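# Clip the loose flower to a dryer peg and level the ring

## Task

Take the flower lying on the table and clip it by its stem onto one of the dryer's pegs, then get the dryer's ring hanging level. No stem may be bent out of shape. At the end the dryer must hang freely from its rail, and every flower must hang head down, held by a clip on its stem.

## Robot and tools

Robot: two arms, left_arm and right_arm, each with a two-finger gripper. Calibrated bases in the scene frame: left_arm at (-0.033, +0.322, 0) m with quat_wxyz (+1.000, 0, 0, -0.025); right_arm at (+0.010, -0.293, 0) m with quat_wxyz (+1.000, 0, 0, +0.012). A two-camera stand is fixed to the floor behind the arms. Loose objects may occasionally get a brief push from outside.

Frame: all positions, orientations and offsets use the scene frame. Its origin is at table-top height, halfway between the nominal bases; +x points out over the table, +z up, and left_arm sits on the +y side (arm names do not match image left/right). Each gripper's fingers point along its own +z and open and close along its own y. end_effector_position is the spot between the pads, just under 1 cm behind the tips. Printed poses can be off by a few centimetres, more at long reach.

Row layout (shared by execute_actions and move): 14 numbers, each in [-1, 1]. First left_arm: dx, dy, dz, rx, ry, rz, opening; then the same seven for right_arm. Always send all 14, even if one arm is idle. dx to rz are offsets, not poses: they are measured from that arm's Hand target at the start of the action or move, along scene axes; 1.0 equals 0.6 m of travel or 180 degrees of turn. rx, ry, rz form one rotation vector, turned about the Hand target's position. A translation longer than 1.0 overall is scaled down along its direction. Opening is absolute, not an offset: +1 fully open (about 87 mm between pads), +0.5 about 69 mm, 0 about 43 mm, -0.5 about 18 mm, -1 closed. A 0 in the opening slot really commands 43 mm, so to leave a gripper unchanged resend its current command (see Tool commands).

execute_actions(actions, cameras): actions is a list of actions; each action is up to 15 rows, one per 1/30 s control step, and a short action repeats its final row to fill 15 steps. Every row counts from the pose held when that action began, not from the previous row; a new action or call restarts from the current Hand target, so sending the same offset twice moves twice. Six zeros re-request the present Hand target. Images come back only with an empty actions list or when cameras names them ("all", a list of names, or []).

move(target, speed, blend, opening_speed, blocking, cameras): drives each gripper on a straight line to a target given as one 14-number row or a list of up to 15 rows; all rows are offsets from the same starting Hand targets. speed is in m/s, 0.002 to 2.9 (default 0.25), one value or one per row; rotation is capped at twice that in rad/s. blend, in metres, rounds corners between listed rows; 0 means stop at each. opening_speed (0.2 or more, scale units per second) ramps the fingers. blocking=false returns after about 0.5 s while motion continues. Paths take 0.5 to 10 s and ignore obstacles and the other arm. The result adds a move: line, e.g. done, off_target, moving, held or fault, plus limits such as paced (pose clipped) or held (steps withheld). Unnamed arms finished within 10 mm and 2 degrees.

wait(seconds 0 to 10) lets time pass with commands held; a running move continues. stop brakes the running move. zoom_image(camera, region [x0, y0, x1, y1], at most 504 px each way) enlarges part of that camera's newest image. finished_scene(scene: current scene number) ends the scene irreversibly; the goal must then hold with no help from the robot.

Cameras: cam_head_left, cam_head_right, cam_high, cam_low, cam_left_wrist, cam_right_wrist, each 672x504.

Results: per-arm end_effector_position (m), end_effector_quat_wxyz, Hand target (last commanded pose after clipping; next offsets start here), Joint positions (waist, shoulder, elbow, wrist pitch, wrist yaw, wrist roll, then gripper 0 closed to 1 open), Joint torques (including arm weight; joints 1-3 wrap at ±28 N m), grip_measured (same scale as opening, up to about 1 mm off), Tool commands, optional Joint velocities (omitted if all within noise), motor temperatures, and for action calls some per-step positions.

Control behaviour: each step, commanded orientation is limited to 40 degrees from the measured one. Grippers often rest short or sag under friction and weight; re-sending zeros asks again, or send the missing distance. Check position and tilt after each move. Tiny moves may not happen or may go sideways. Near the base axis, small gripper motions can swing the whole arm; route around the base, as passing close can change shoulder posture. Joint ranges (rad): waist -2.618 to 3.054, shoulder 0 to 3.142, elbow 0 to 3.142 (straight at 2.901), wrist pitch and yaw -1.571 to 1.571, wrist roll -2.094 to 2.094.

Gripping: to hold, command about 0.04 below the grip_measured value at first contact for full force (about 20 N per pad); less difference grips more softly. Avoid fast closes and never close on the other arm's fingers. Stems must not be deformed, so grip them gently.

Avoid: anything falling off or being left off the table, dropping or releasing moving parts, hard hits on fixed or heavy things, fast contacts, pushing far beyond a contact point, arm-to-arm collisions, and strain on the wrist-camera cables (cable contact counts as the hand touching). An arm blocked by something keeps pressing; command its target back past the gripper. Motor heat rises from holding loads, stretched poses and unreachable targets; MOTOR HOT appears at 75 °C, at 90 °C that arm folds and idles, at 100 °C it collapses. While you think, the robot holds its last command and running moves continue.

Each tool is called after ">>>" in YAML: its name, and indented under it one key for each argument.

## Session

>>> execute_actions:
  actions: []

Scene clock: 0.00 s.
left_arm: end_effector_position=(+0.3408, +0.2934, +0.0743) grip_measured=+0.988 end_effector_quat_wxyz=(+0.655, +0.014, +0.755, +0.018) | right_arm: end_effector_position=(+0.3676, -0.2845, +0.0659) grip_measured=+1.000 end_effector_quat_wxyz=(+0.639, +0.001, +0.769, +0.024)
Joint positions: left_arm=[-0.102 1.587 0.229 1.215 -0.158 0.023 0.994] | right_arm=[-0.019 1.518 0.175 1.16 -0.029 0.033 1]
Joint velocities: within noise
Joint torques (N m): no reading
Motor temperatures (°C): left_arm=[25 30 43 31 25 27 22] | right_arm=[24 31 31 32 23 23 23]
Heat: left arm: 43 °C; right arm: 32 °C.
Hand target: left_arm +0.3412, +0.2933, +0.0741; +0.654, +0.015, +0.756, +0.018 | right_arm +0.3705, -0.2845, +0.0715; +0.646, +0.001, +0.763, +0.024
Tool commands: left_gripper/opening=+1.0 right_gripper/opening=+1.0

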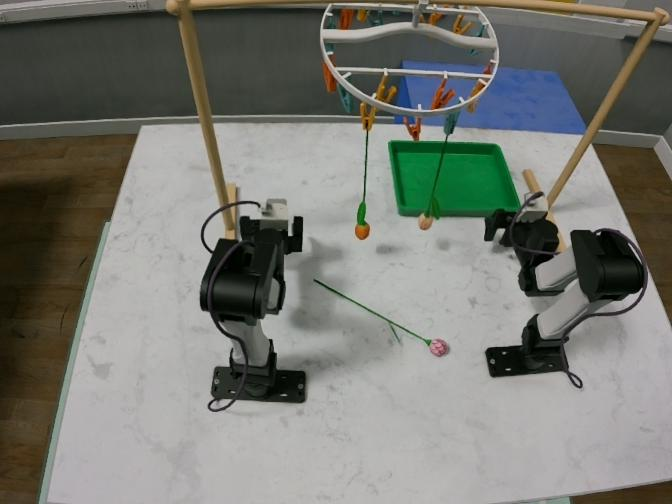

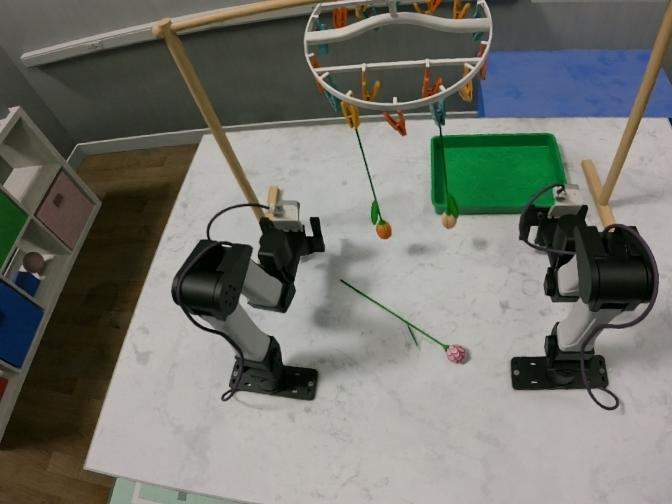

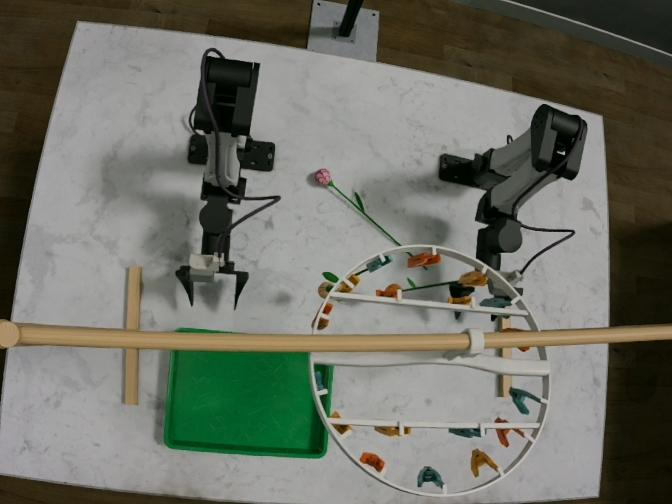

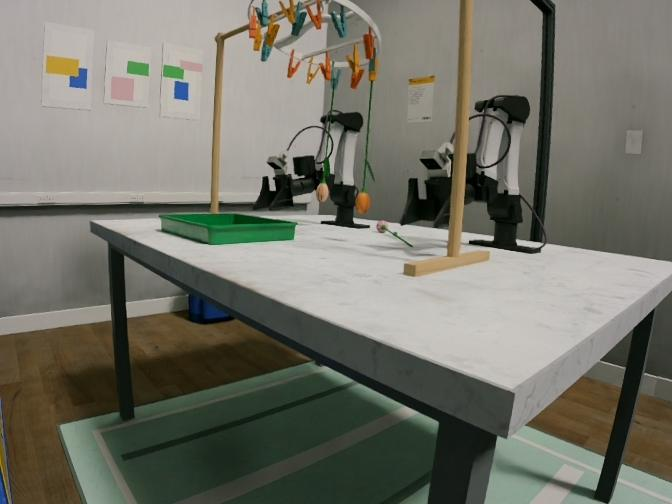

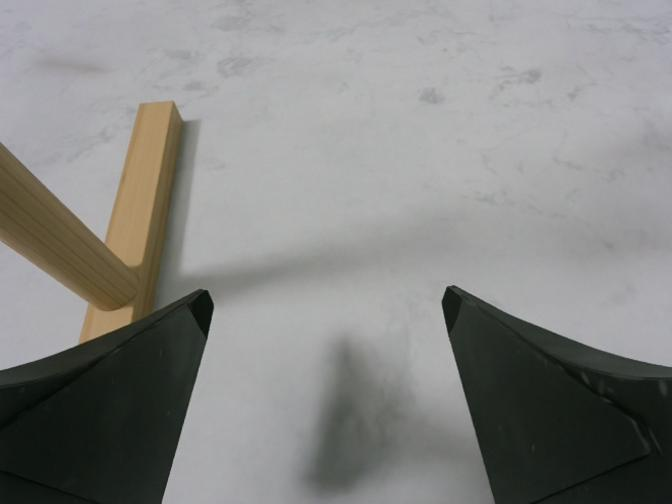

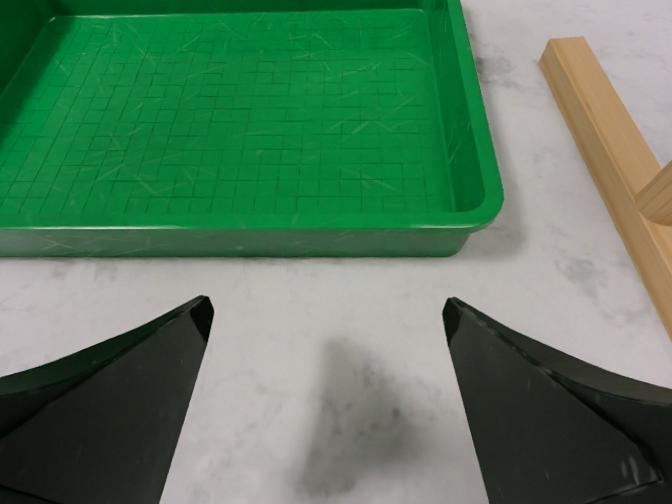

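>>> zoom_image:
  camera: "cam_high"
  region: [295, 225, 565, 505]

>>> zoom_image:
  camera: "cam_head_left"
  region: [300, 0, 520, 240]

>>> zoom_image:
  camera: "cam_head_right"
  region: [290, 0, 510, 250]

Invalid region (295, 225, 565, 505): it reaches outside that camera's 672x504 image.

Scaled by 2.100 from the camera's 672x504 image, which has a finer 960x720 frame.

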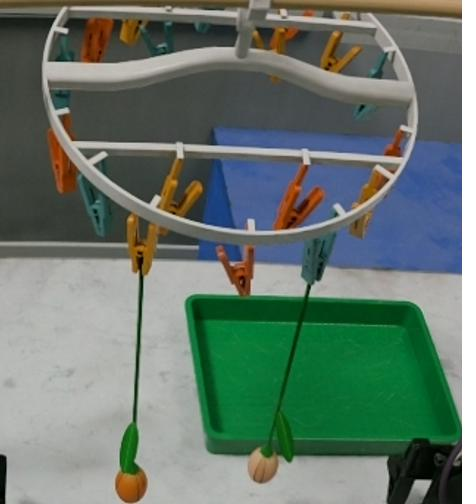

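Scaled by 2.016 from the camera's 672x504 image, which has a finer 960x720 frame.

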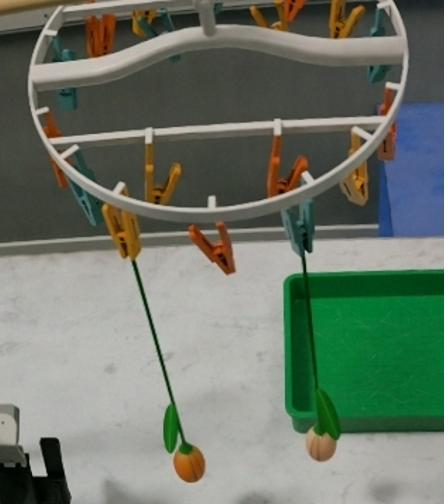

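>>> move:
  target: [-0.107, -0.155, 0.627, -0.0738, -0.1384, -0.2495, -0.2, -0.1475, 0.3275, 0.6875, 0.468, 0.1576, 0.1493, 0.1]
  speed: 0.3
  cameras: ["cam_high", "cam_left_wrist", "cam_right_wrist"]

Scene clock: 138.67 s.
left_arm: end_effector_position=(+0.2782, +0.2011, +0.4435) grip_measured=-0.200 end_effector_quat_wxyz=(+0.751, +0.216, +0.541, -0.310) | right_arm: end_effector_position=(+0.2834, -0.0879, +0.4718) grip_measured=+0.100 end_effector_quat_wxyz=(+0.265, +0.273, +0.661, +0.647)
Joint positions: left_arm=[0.076 0.973 0.984 0.44 0.744 -0.329 0.4] | right_arm=[0.253 1.086 1.39 -0.33 -0.513 1.561 0.55]
Joint torques (N m): left_arm=[0.49 -0.75 9.22 1.49 0 -0.09] | right_arm=[0.13 -1.65 9.16 2.2 0 0.08]
Motor temperatures (°C): left_arm=[25 33 43 38 25 27 22] | right_arm=[24 32 33 42 22 23 22]
Heat: left arm: 43 °C; right arm: 42 °C.
Hand target: left_arm +0.2769, +0.2004, +0.4504; +0.752, +0.222, +0.536, -0.313 | right_arm +0.2820, -0.0879, +0.4839; +0.271, +0.271, +0.653, +0.653
Off the commanded pose: left_arm 0.007 m, 1 deg | right_arm 0.012 m, 1 deg.
move: off_target (right_arm)
Images, in order (width x height): cam_high 672x504, cam_left_wrist 672x504, cam_right_wrist 672x504.

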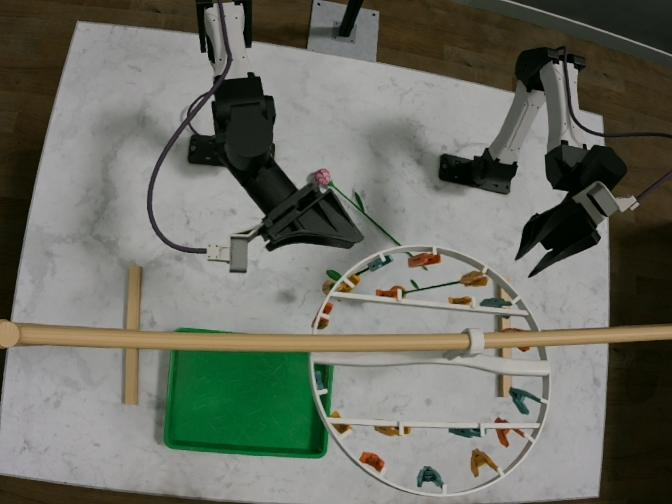

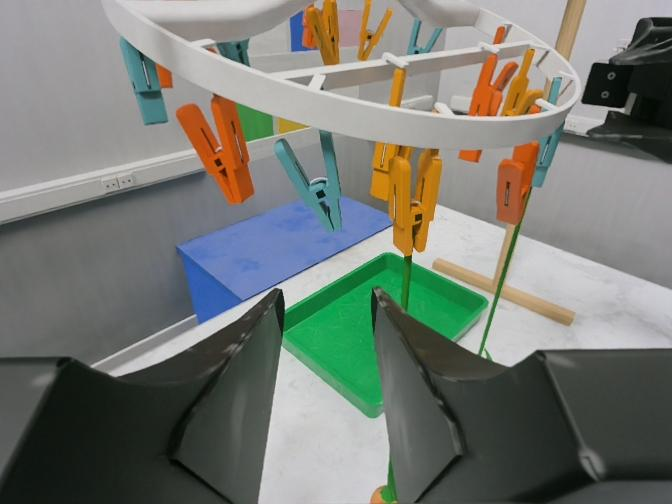

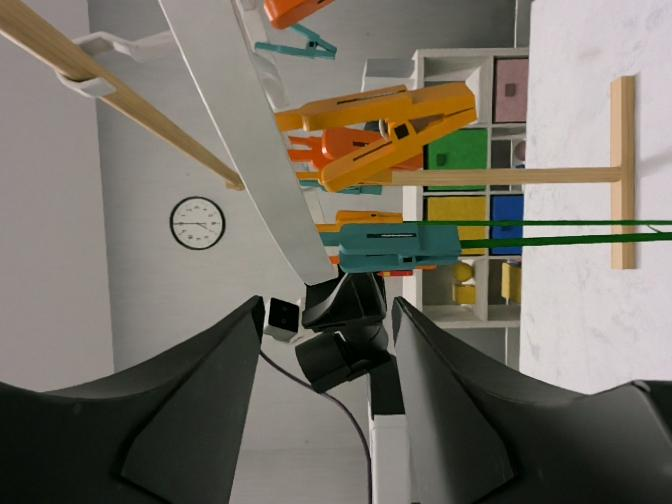

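>>> move:
  target:
    - [0,0,0,0,0,0,-0.2,0.025,0.025,0.0368,0,0,0,0.1]
    - [0,0,0,0,0,0,-0.2,0.0983,0.0982,0.0368,0,0,0,0.1]
  speed: 0.15
  cameras: ["cam_right_wrist", "cam_high"]

Scene clock: 164.70 s.
left_arm: end_effector_position=(+0.2782, +0.2011, +0.4435) grip_measured=-0.200 end_effector_quat_wxyz=(+0.751, +0.216, +0.541, -0.310) | right_arm: end_effector_position=(+0.3422, -0.0292, +0.4806) grip_measured=+0.100 end_effector_quat_wxyz=(+0.252, +0.285, +0.674, +0.633)
Joint positions: left_arm=[0.076 0.973 0.984 0.441 0.744 -0.329 0.4] | right_arm=[0.407 1.381 1.66 -0.355 -0.36 1.564 0.55]
Joint torques (N m): left_arm=[0.4 -1.13 9.07 1.44 0.01 -0.11] | right_arm=[0.14 -4.15 9.77 2.75 -0.01 0.06]
Heat: left arm: 47 °C; right arm: 40 °C.
Hand target: left_arm +0.2769, +0.2004, +0.4504; +0.752, +0.222, +0.536, -0.313 | right_arm +0.3410, -0.0290, +0.5059; +0.271, +0.271, +0.653, +0.653
Off the commanded pose: left_arm 0.007 m, 1 deg | right_arm 0.025 m, 4 deg.
move: off_target (right_arm)
Images, in order (width x height): cam_high 672x504, cam_right_wrist 672x504.

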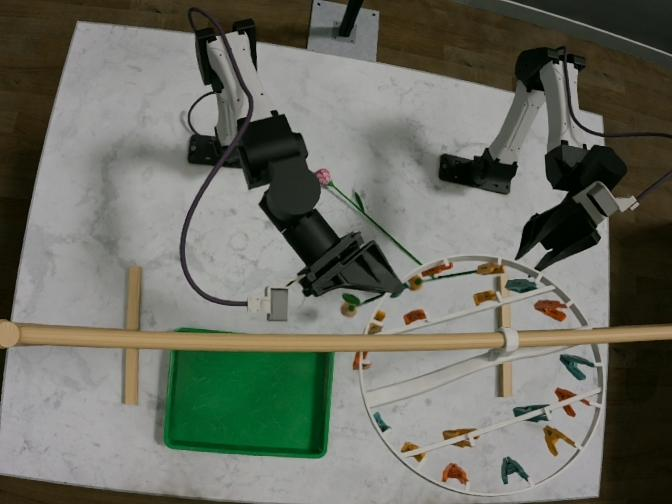

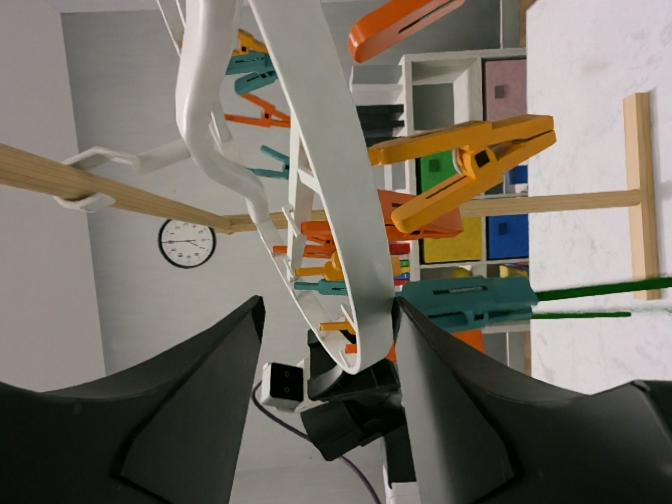

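>>> move:
  target: [0,0,0,0,0,0,-0.2,-0.028,-0.003,-0.0517,0,0,0,0.1]
  speed: 0.12
  cameras: ["cam_right_wrist", "cam_high"]

Scene clock: 213.37 s.
left_arm: end_effector_position=(+0.2782, +0.2011, +0.4435) grip_measured=-0.200 end_effector_quat_wxyz=(+0.751, +0.216, +0.541, -0.310) | right_arm: end_effector_position=(+0.3280, -0.0295, +0.4688) grip_measured=+0.100 end_effector_quat_wxyz=(+0.264, +0.273, +0.662, +0.645)
Joint positions: left_arm=[0.076 0.973 0.984 0.441 0.744 -0.329 0.4] | right_arm=[0.43 1.293 1.496 -0.232 -0.337 1.564 0.55]
Joint torques (N m): left_arm=[0.14 -0.9 9.01 1.44 0.03 -0.15] | right_arm=[0.18 -5.2 5.48 2.53 0.03 0.05]
Motor temperatures (°C): left_arm=[25 30 50 38 25 27 22] | right_arm=[24 31 38 41 22 23 22]
Heat: left arm: 50 °C; right arm: 41 °C.
Hand target: left_arm +0.2769, +0.2004, +0.4504; +0.752, +0.222, +0.536, -0.313 | right_arm +0.3243, -0.0308, +0.4750; +0.271, +0.271, +0.653, +0.653
Off the commanded pose: left_arm 0.007 m, 1 deg | right_arm 0.007 m, 2 deg.
move: done
Images, in order (width x height): cam_high 672x504, cam_right_wrist 672x504.

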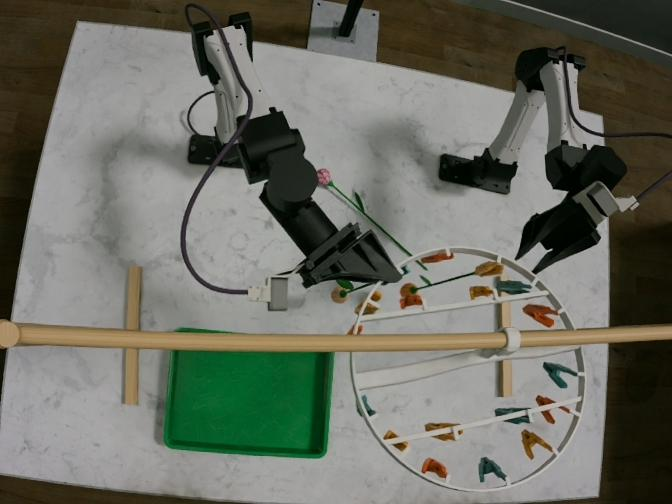

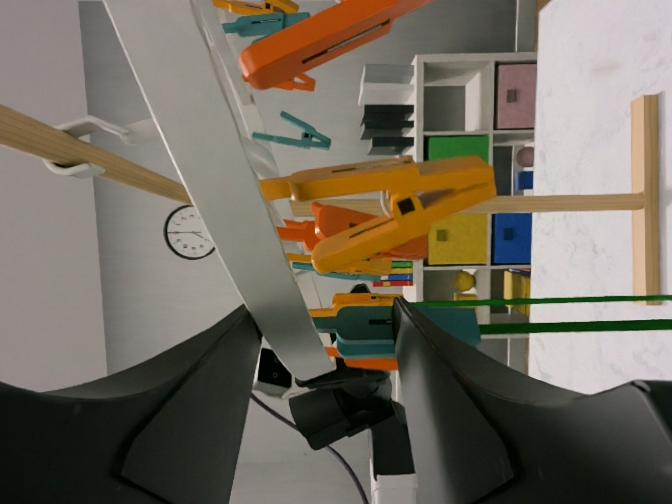

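>>> move:
  target:
    - [0,0,0,0,0,0,-0.2,-0.045,-0.018,0,0,0,0,0.1]
    - [0,0,0,0,0,0,-0.2,-0.045,-0.018,0.0567,0,0,0,0.1]
  speed: 0.12
  cameras: ["cam_right_wrist"]

Scene clock: 234.33 s.
left_arm: end_effector_position=(+0.2782, +0.2011, +0.4435) grip_measured=-0.200 end_effector_quat_wxyz=(+0.751, +0.216, +0.541, -0.310) | right_arm: end_effector_position=(+0.2989, -0.0412, +0.5006) grip_measured=+0.100 end_effector_quat_wxyz=(+0.268, +0.270, +0.658, +0.650)
Joint positions: left_arm=[0.076 0.973 0.984 0.441 0.744 -0.329 0.4] | right_arm=[0.441 1.241 1.59 -0.361 -0.325 1.565 0.55]
Joint torques (N m): left_arm=[0.31 -0.87 9.21 1.49 0.04 -0.11] | right_arm=[0.18 -2.69 8.81 2.08 0.02 0.04]
Heat: left arm: 50 °C; right arm: 44 °C.
Hand target: left_arm +0.2769, +0.2004, +0.4504; +0.752, +0.222, +0.536, -0.313 | right_arm +0.2972, -0.0417, +0.5090; +0.271, +0.271, +0.653, +0.653
Off the commanded pose: left_arm 0.007 m, 1 deg | right_arm 0.009 m, 1 deg.
move: done
Images, in order (width x height): cam_right_wrist 672x504.

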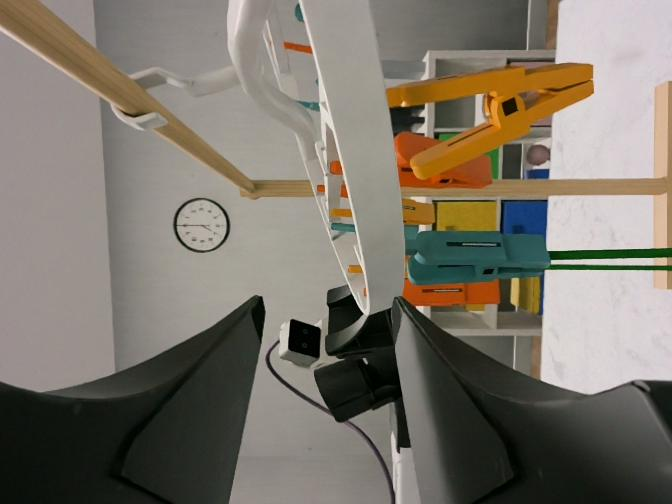

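>>> move:
  target:
    - [0,0,0,0,0,0,-0.2,0.01,0.01,-0.021,0,0,0,0.1]
    - [0,0,0,0,0,0,-0.2,0.09,0.0845,-0.021,0,0,0,0.1]
  speed: 0.1
  cameras: ["cam_right_wrist", "cam_high"]

Scene clock: 244.83 s.
left_arm: end_effector_position=(+0.2782, +0.2011, +0.4435) grip_measured=-0.200 end_effector_quat_wxyz=(+0.751, +0.216, +0.541, -0.310) | right_arm: end_effector_position=(+0.3517, +0.0084, +0.4699) grip_measured=+0.100 end_effector_quat_wxyz=(+0.254, +0.283, +0.676, +0.631)
Joint positions: left_arm=[0.076 0.973 0.984 0.441 0.744 -0.329 0.4] | right_arm=[0.512 1.454 1.676 -0.299 -0.256 1.565 0.55]
Joint torques (N m): left_arm=[0.34 -0.75 9.17 1.47 0.04 -0.14] | right_arm=[0.21 -4.78 10 2.78 0.01 0.05]
Heat: left arm: 50 °C; right arm: 43 °C.
Hand target: left_arm +0.2769, +0.2004, +0.4504; +0.752, +0.222, +0.536, -0.313 | right_arm +0.3512, +0.0090, +0.4964; +0.271, +0.271, +0.653, +0.653
Off the commanded pose: left_arm 0.007 m, 1 deg | right_arm 0.027 m, 4 deg.
move: off_target (right_arm)
Images, in order (width x height): cam_high 672x504, cam_right_wrist 672x504.

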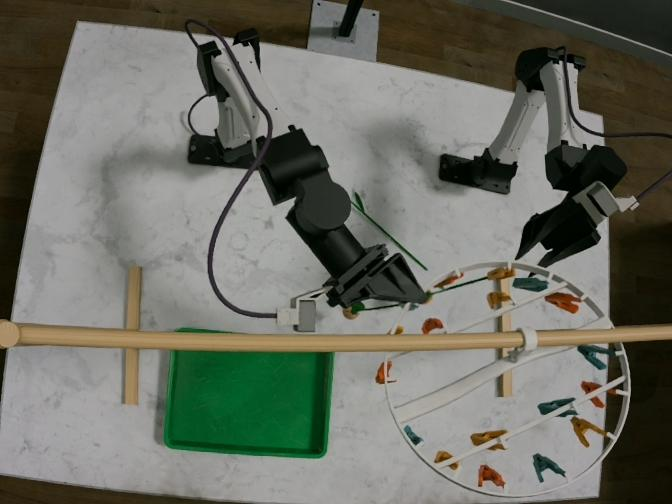

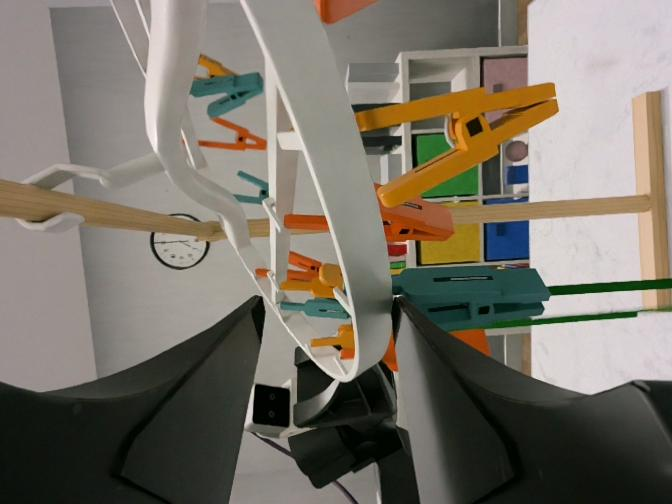

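>>> move:
  target:
    - [0,0,0,0,0,0,-0.2,-0.085,-0.08,0.0,0,0,0,0.1]
    - [0,0,0,0,0,0,-0.2,-0.085,-0.08,0.015,0,0,0,0.7]
  speed: 0.12
  cameras: ["cam_right_wrist", "cam_high"]

Scene clock: 268.53 s.
left_arm: end_effector_position=(+0.2782, +0.2011, +0.4435) grip_measured=-0.200 end_effector_quat_wxyz=(+0.751, +0.216, +0.541, -0.310) | right_arm: end_effector_position=(+0.3032, -0.0378, +0.4950) grip_measured=+0.700 end_effector_quat_wxyz=(+0.272, +0.275, +0.657, +0.647)
Joint positions: left_arm=[0.076 0.973 0.984 0.441 0.744 -0.329 0.4] | right_arm=[0.456 1.244 1.571 -0.343 -0.296 1.565 0.85]
Joint torques (N m): left_arm=[0.38 -0.69 9.06 1.54 0.04 -0.11] | right_arm=[-0.75 -2.71 9.28 2.1 -0.28 0.04]
Motor temperatures (°C): left_arm=[25 29 51 38 25 27 22] | right_arm=[24 31 37 46 22 23 22]
Heat: left arm: 51 °C; right arm: 46 °C.
Hand target: left_arm +0.2769, +0.2004, +0.4504; +0.752, +0.222, +0.536, -0.313 | right_arm +0.3002, -0.0389, +0.5053; +0.270, +0.271, +0.654, +0.653
Off the commanded pose: left_arm 0.007 m, 1 deg | right_arm 0.011 m, 1 deg.
move: off_target (right_arm); target 2's new opening was sent with right_arm's hand 0.011 m and 1 deg from that target
Images, in order (width x height): cam_high 672x504, cam_right_wrist 672x504.

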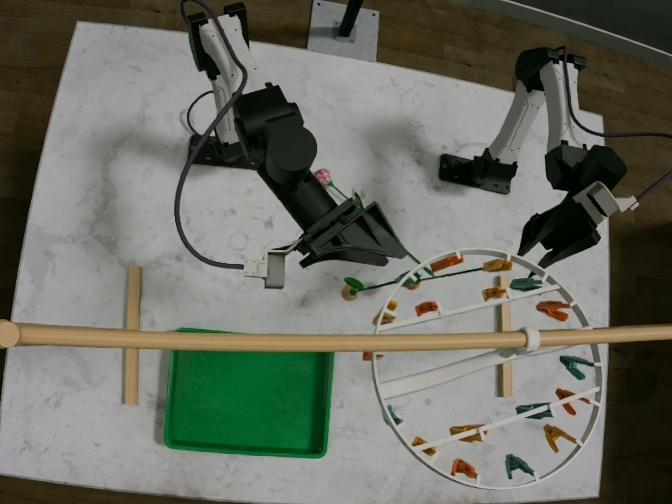

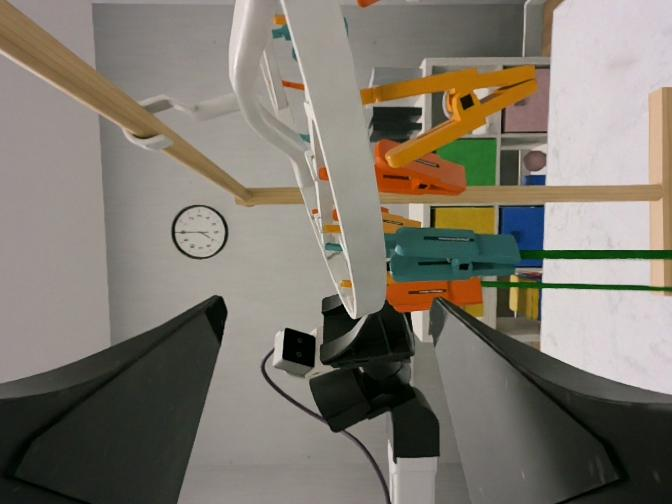

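>>> move:
  target: [0,0,0,0,0,0,-0.2,0.099,0.118,0.02,0,0,0,0.7]
  speed: 0.1
  cameras: ["cam_right_wrist", "cam_high"]

Scene clock: 282.07 s.
left_arm: end_effector_position=(+0.2781, +0.2010, +0.4436) grip_measured=-0.200 end_effector_quat_wxyz=(+0.751, +0.216, +0.541, -0.310) | right_arm: end_effector_position=(+0.3623, +0.0319, +0.5009) grip_measured=+0.700 end_effector_quat_wxyz=(+0.264, +0.276, +0.666, +0.641)
Joint positions: left_arm=[0.076 0.973 0.984 0.441 0.745 -0.329 0.4] | right_arm=[0.562 1.576 1.891 -0.354 -0.202 1.565 0.85]
Joint torques (N m): left_arm=[0.47 -0.83 8.96 1.45 0.05 -0.09] | right_arm=[0.25 -5.39 9.59 2.36 -0.01 0.05]
Heat: left arm: 51 °C; right arm: 45 °C.
Hand target: left_arm +0.2769, +0.2004, +0.4504; +0.752, +0.222, +0.536, -0.313 | right_arm +0.3596, +0.0320, +0.5173; +0.270, +0.271, +0.654, +0.653
Off the commanded pose: left_arm 0.007 m, 1 deg | right_arm 0.017 m, 2 deg.
move: off_target (right_arm)
Images, in order (width x height): cam_high 672x504, cam_right_wrist 672x504.

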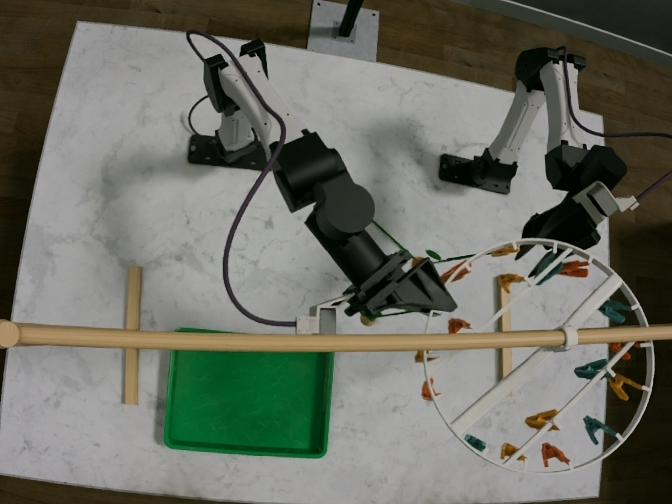

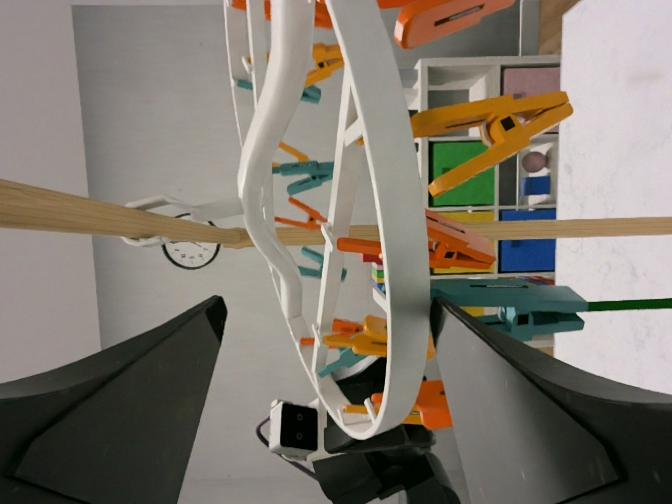

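>>> move:
  target:
    - [0,0,0,0,0,0,-0.2,-0.075,-0.075,0,0,0,0,0.7]
    - [0,0,0,0,0,0,-0.2,-0.128,-0.025,-0.01,0,0,0,0.5]
  speed: 0.15
  blend: [0.01,0]
  cameras: ["cam_right_wrist", "cam_high"]

Scene clock: 317.13 s.
left_arm: end_effector_position=(+0.2781, +0.2010, +0.4436) grip_measured=-0.200 end_effector_quat_wxyz=(+0.751, +0.216, +0.541, -0.310) | right_arm: end_effector_position=(+0.2857, +0.0196, +0.5101) grip_measured=+0.500 end_effector_quat_wxyz=(+0.269, +0.267, +0.657, +0.652)
Joint positions: left_arm=[0.076 0.973 0.984 0.441 0.745 -0.33 0.4] | right_arm=[0.692 1.336 1.691 -0.361 -0.077 1.565 0.75]
Joint torques (N m): left_arm=[0.32 -1.02 9.13 1.49 0.02 -0.14] | right_arm=[0.13 -4.96 5.22 2.26 0.03 0.04]
Heat: left arm: 51 °C; right arm: 43 °C.
Hand target: left_arm +0.2769, +0.2004, +0.4504; +0.752, +0.222, +0.536, -0.313 | right_arm +0.2828, +0.0169, +0.5114; +0.271, +0.271, +0.653, +0.653
Off the commanded pose: left_arm 0.007 m, 1 deg | right_arm 0.004 m, 1 deg.
move: done
Images, in order (width x height): cam_high 672x504, cam_right_wrist 672x504.

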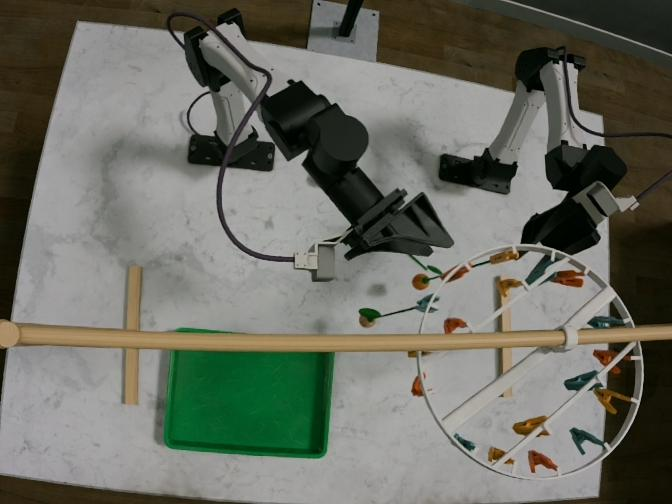

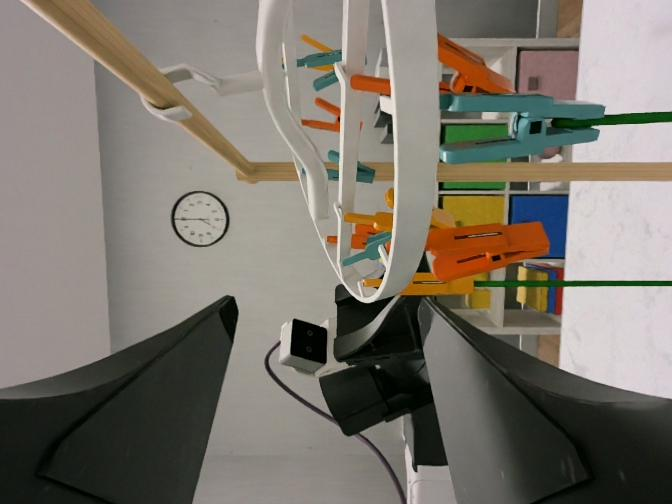

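>>> move:
  target:
    - [0,0,0,0,0,0,-0.2,0.0205,-0.0185,-0.048,0,0,0,0.5]
    - [0,0,0,0,0,0,-0.2,0.113,0.073,-0.042,0,0,0,0.5]
  speed: 0.12
  cameras: ["cam_right_wrist", "cam_high"]

Scene clock: 334.60 s.
left_arm: end_effector_position=(+0.2781, +0.2010, +0.4436) grip_measured=-0.200 end_effector_quat_wxyz=(+0.751, +0.216, +0.541, -0.310) | right_arm: end_effector_position=(+0.3507, +0.0606, +0.4665) grip_measured=+0.500 end_effector_quat_wxyz=(+0.261, +0.275, +0.671, +0.638)
Joint positions: left_arm=[0.076 0.973 0.984 0.441 0.745 -0.33 0.4] | right_arm=[0.654 1.545 1.72 -0.226 -0.115 1.565 0.75]
Joint torques (N m): left_arm=[0.21 -0.84 8.91 1.48 0.01 -0.11] | right_arm=[0.13 -5.48 9.84 2.53 0.05 0.05]
Heat: left arm: 51 °C; right arm: 44 °C.
Hand target: left_arm +0.2769, +0.2004, +0.4504; +0.752, +0.222, +0.536, -0.313 | right_arm +0.3505, +0.0607, +0.4863; +0.271, +0.271, +0.653, +0.653
Off the commanded pose: left_arm 0.007 m, 1 deg | right_arm 0.020 m, 3 deg.
move: off_target (right_arm)
Images, in order (width x height): cam_high 672x504, cam_right_wrist 672x504.

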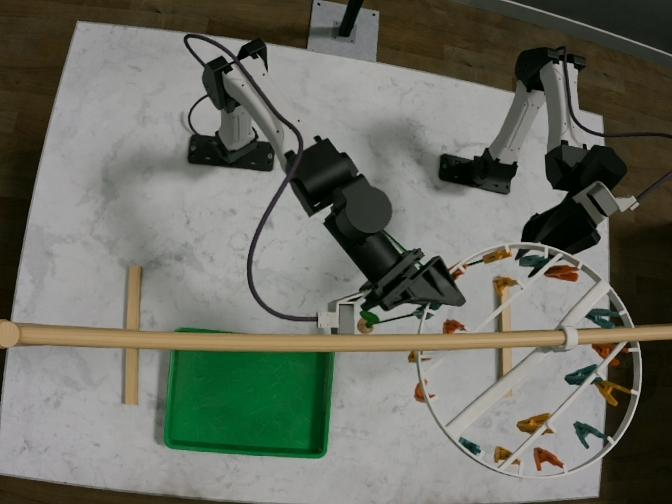

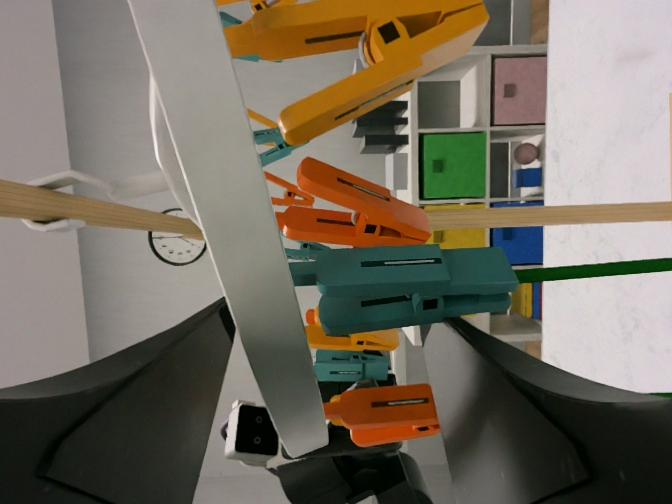

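>>> move:
  target:
    - [0,0,0,0,0,0,-0.2,0,0,0.028,0,0,0,0.5]
    - [0,0,0,0,0,0,-0.2,0,0,0.028,0,0,0,-0.62]
  speed: 0.06
  opening_speed: 0.8
  cameras: ["cam_right_wrist", "cam_high"]

Scene clock: 351.97 s.
left_arm: end_effector_position=(+0.2780, +0.2009, +0.4435) grip_measured=-0.200 end_effector_quat_wxyz=(+0.751, +0.216, +0.541, -0.310) | right_arm: end_effector_position=(+0.3492, +0.0626, +0.4861) grip_measured=-0.553 end_effector_quat_wxyz=(+0.262, +0.269, +0.670, +0.640)
Joint positions: left_arm=[0.076 0.973 0.984 0.441 0.746 -0.33 0.4] | right_arm=[0.659 1.58 1.834 -0.299 -0.117 1.559 0.224]
Joint torques (N m): left_arm=[0.38 -0.9 8.94 1.51 -0.02 -0.08] | right_arm=[-0.29 -5.59 9.18 2.49 0.04 0.12]
Heat: left arm: 52 °C; right arm: 45 °C.
Hand target: left_arm +0.2769, +0.2004, +0.4504; +0.752, +0.222, +0.536, -0.313 | right_arm +0.3505, +0.0607, +0.5030; +0.271, +0.271, +0.653, +0.653
Off the commanded pose: left_arm 0.007 m, 1 deg | right_arm 0.017 m, 3 deg.
move: off_target (right_arm)
Images, in order (width x height): cam_high 672x504, cam_right_wrist 672x504.

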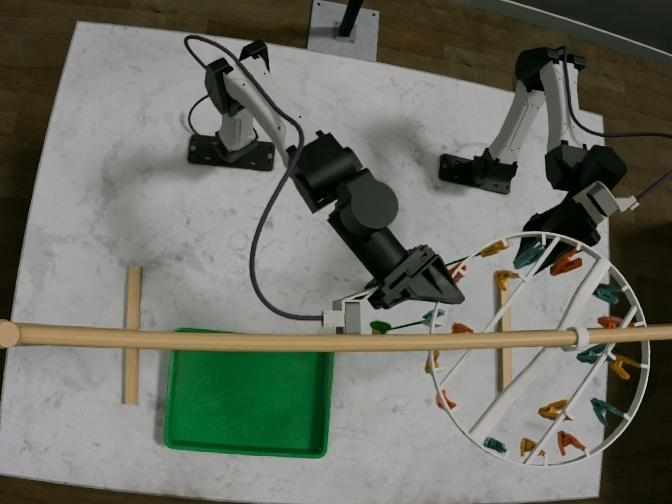

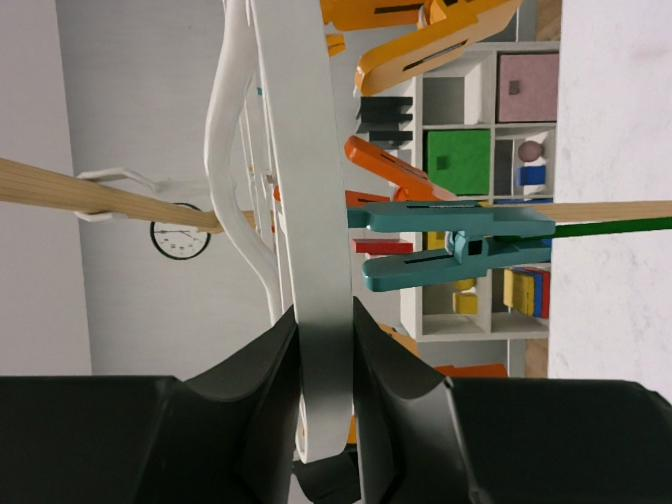

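>>> move:
  target:
    - [0,0,0,0,0,0,-0.2,0.0675,-0.141,0,0,0,0.0556,-0.62]
    - [0,0,0,0,0,0,-0.2,0.1425,-0.2645,0,0,0,0.111,-0.62]
    - [0,0,0,0,0,0,-0.2,0.1425,-0.2645,0,0,0,0.111,0.4]
    - [0,0,0,0,0,0,-0.2,0.086,-0.3855,0,0,0,0.111,0.4]
  speed: [0.12,0.12,0.1,0.2]
  blend: [0.03,0,0,0]
  opening_speed: 1.0
  cameras: ["cam_right_wrist", "cam_high", "cam_left_wrist"]

Scene clock: 375.43 s.
left_arm: end_effector_position=(+0.2780, +0.2009, +0.4435) grip_measured=-0.200 end_effector_quat_wxyz=(+0.751, +0.216, +0.541, -0.310) | right_arm: end_effector_position=(+0.4143, -0.1724, +0.4960) grip_measured=+0.400 end_effector_quat_wxyz=(+0.150, +0.169, +0.690, +0.687)
Joint positions: left_arm=[0.076 0.973 0.984 0.441 0.746 -0.33 0.4] | right_arm=[-0.175 1.79 2.083 -0.328 -1.265 1.562 0.7]
Joint torques (N m): left_arm=[0.18 -1.03 8.96 1.42 0.01 -0.15] | right_arm=[-0.34 -9.29 4.97 1.96 -0.36 -0.02]
Heat: left arm: 52 °C; right arm: 45 °C.
Hand target: left_arm +0.2769, +0.2004, +0.4504; +0.752, +0.222, +0.536, -0.313 | right_arm +0.4021, -0.1706, +0.5030; +0.153, +0.153, +0.691, +0.690
Off the commanded pose: left_arm 0.007 m, 1 deg | right_arm 0.014 m, 2 deg.
move: off_target (right_arm); target 3's new opening was sent with right_arm's hand 0.018 m and 5 deg from that target
Images, in order (width x height): cam_high 672x504, cam_left_wrist 672x504, cam_right_wrist 672x504.

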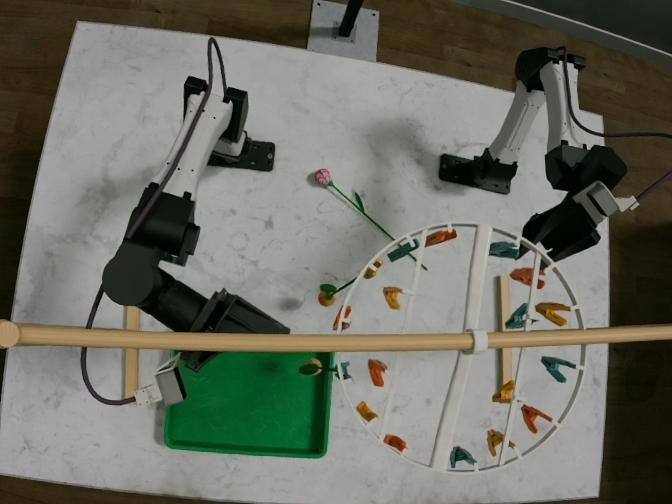

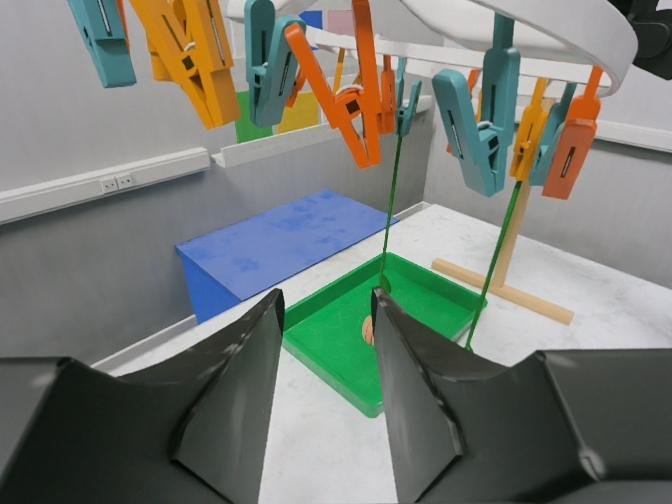

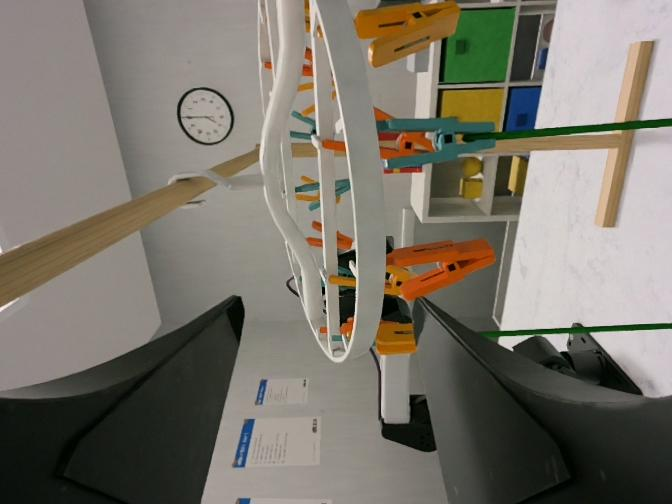

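>>> move:
  target: [0,0,0,0,0,0,-0.2,-0.213,0.074,-0.022,0,0,-0.111,0.5]
  speed: 0.25
  cameras: ["cam_right_wrist", "cam_high"]

Scene clock: 401.53 s.
left_arm: end_effector_position=(+0.2780, +0.2009, +0.4435) grip_measured=-0.200 end_effector_quat_wxyz=(+0.751, +0.216, +0.541, -0.310) | right_arm: end_effector_position=(+0.2706, -0.1270, +0.4969) grip_measured=+0.500 end_effector_quat_wxyz=(+0.281, +0.258, +0.651, +0.656)
Joint positions: left_arm=[0.076 0.973 0.984 0.441 0.746 -0.33 0.4] | right_arm=[0.049 1.055 1.448 -0.367 -0.716 1.561 0.75]
Joint torques (N m): left_arm=[0.23 -0.87 9.17 1.49 -0.01 -0.16] | right_arm=[0.17 -1.17 4.97 1.95 0.03 0.09]
Heat: left arm: 52 °C; right arm: 42 °C.
Hand target: left_arm +0.2769, +0.2004, +0.4504; +0.752, +0.222, +0.536, -0.313 | right_arm +0.2743, -0.1262, +0.4898; +0.271, +0.271, +0.653, +0.653
Off the commanded pose: left_arm 0.007 m, 1 deg | right_arm 0.008 m, 2 deg.
move: done
Images, in order (width x height): cam_high 672x504, cam_right_wrist 672x504.

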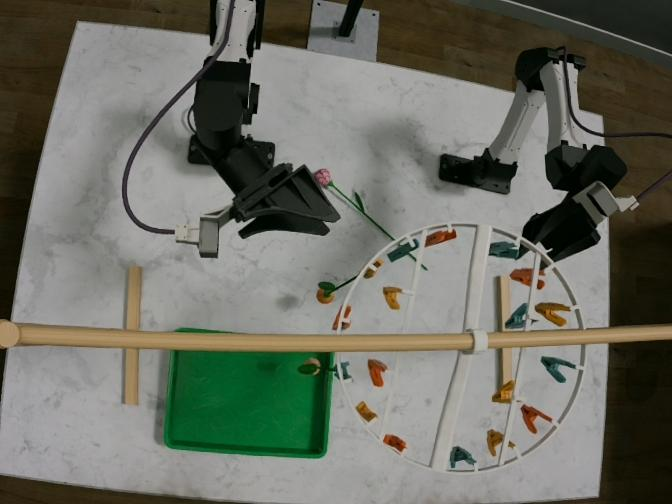

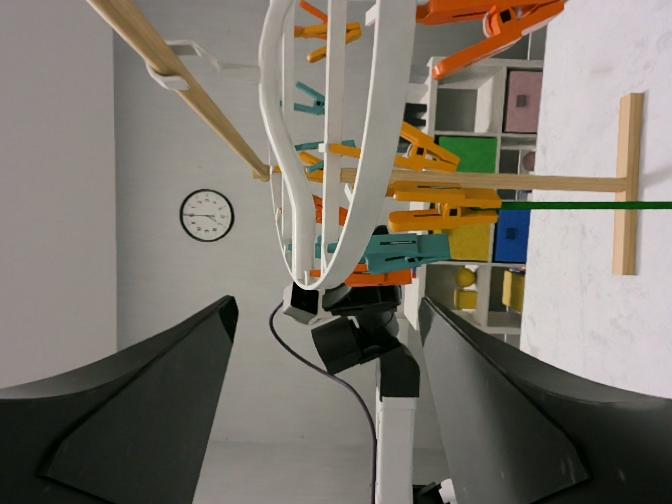

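>>> move:
  target:
    - [0,0,0,0,0,0,-0.2,0.0745,0.0153,-0.0197,0,0,0,0.5]
    - [0,0,0,0,0,0,-0.2,0.157,0.0987,-0.013,0,0,0,0.5]
  speed: 0.12
  cameras: ["cam_right_wrist", "cam_high"]

Scene clock: 419.97 s.
left_arm: end_effector_position=(+0.2780, +0.2009, +0.4435) grip_measured=-0.200 end_effector_quat_wxyz=(+0.751, +0.216, +0.541, -0.310) | right_arm: end_effector_position=(+0.3687, -0.0676, +0.4643) grip_measured=+0.500 end_effector_quat_wxyz=(+0.256, +0.281, +0.666, +0.642)
Joint positions: left_arm=[0.076 0.973 0.984 0.441 0.746 -0.33 0.4] | right_arm=[0.239 1.38 1.557 -0.228 -0.528 1.565 0.75]
Joint torques (N m): left_arm=[0.31 -0.9 9.01 1.49 -0.01 -0.08] | right_arm=[0.1 -4.12 9.74 2.46 0.02 0.05]
Heat: left arm: 52 °C; right arm: 43 °C.
Hand target: left_arm +0.2769, +0.2004, +0.4504; +0.752, +0.222, +0.536, -0.313 | right_arm +0.3686, -0.0670, +0.4819; +0.271, +0.271, +0.653, +0.653
Off the commanded pose: left_arm 0.007 m, 1 deg | right_arm 0.018 m, 3 deg.
move: off_target (right_arm)
Images, in order (width x height): cam_high 672x504, cam_right_wrist 672x504.

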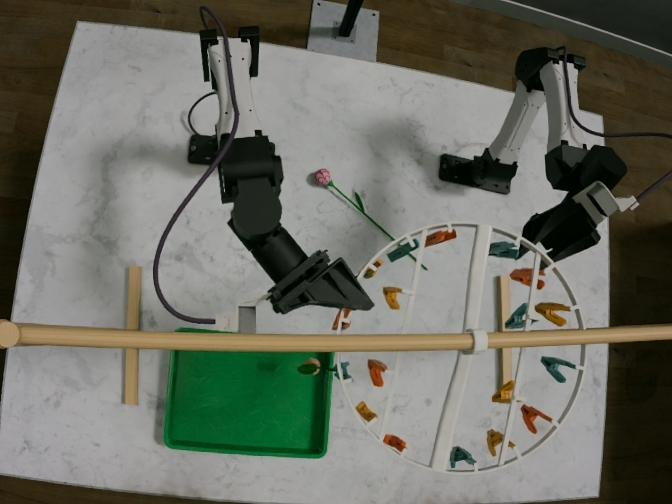

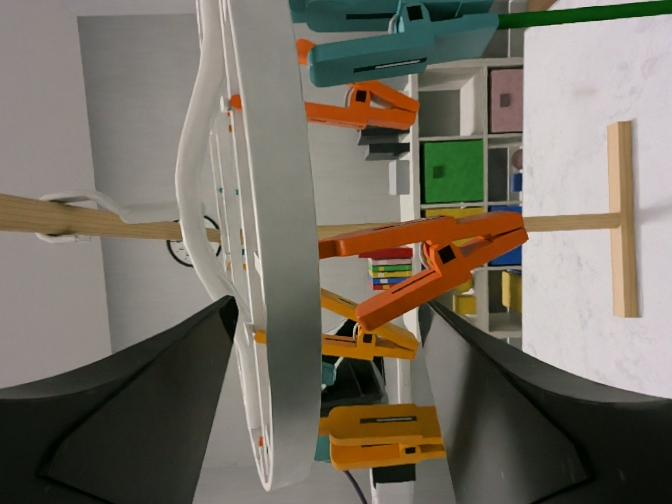

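>>> move:
  target:
    - [0,0,0,0,0,0,-0.2,0,0,0.02,0,0,0,0.5]
    - [0,0,0,0,0,0,-0.2,0,0,0.02,0,0,0,-0.6]
    - [0,0,0,0,0,0,-0.2,0.0767,-0.08,0.02,0,0,0.0556,-0.6]
    - [0,0,0,0,0,0,-0.2,0.155,-0.135,0.02,0,0,0.1056,-0.6]
  speed: [0.06,0.1,0.12,0.12]
  blend: [0,0,0.03,0]
  opening_speed: 1.0
  cameras: ["cam_high", "cam_left_wrist"]

Scene clock: 439.93 s.
left_arm: end_effector_position=(+0.2780, +0.2009, +0.4435) grip_measured=-0.200 end_effector_quat_wxyz=(+0.751, +0.216, +0.541, -0.310) | right_arm: end_effector_position=(+0.4525, -0.1423, +0.4885) grip_measured=-0.561 end_effector_quat_wxyz=(+0.162, +0.122, +0.693, +0.692)
Joint positions: left_arm=[0.076 0.973 0.984 0.441 0.746 -0.33 0.4] | right_arm=[-0.089 1.969 2.271 -0.271 -1.232 1.543 0.219]
Joint torques (N m): left_arm=[0.24 -0.98 9.05 1.41 0.04 -0.13] | right_arm=[-1.24 -7.58 8.98 1.43 0.41 0.55]
Heat: left arm: 53 °C; right arm: 44 °C.
Hand target: left_arm +0.2769, +0.2004, +0.4504; +0.752, +0.222, +0.536, -0.313 | right_arm +0.4615, -0.1480, +0.4941; +0.159, +0.159, +0.689, +0.689
Off the commanded pose: left_arm 0.007 m, 1 deg | right_arm 0.012 m, 4 deg.
move: off_target (right_arm)
Images, in order (width x height): cam_high 672x504, cam_left_wrist 672x504.

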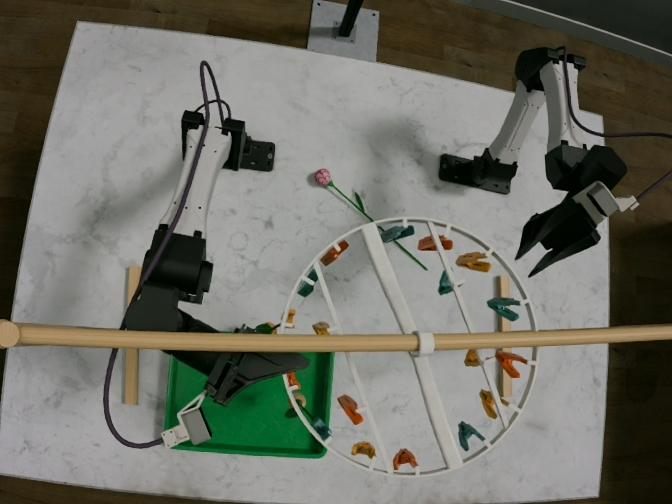

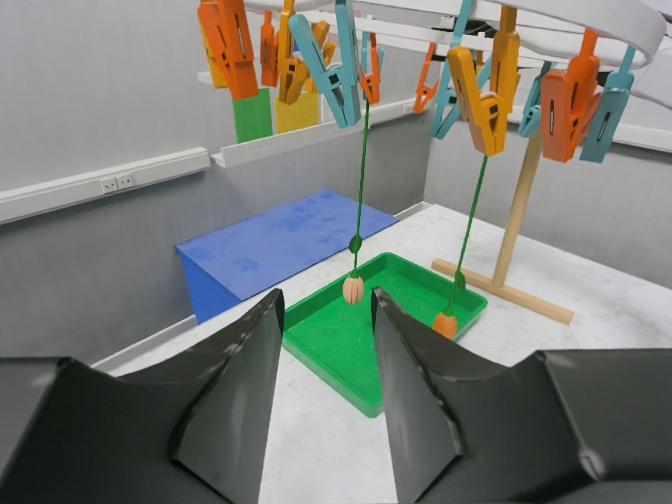

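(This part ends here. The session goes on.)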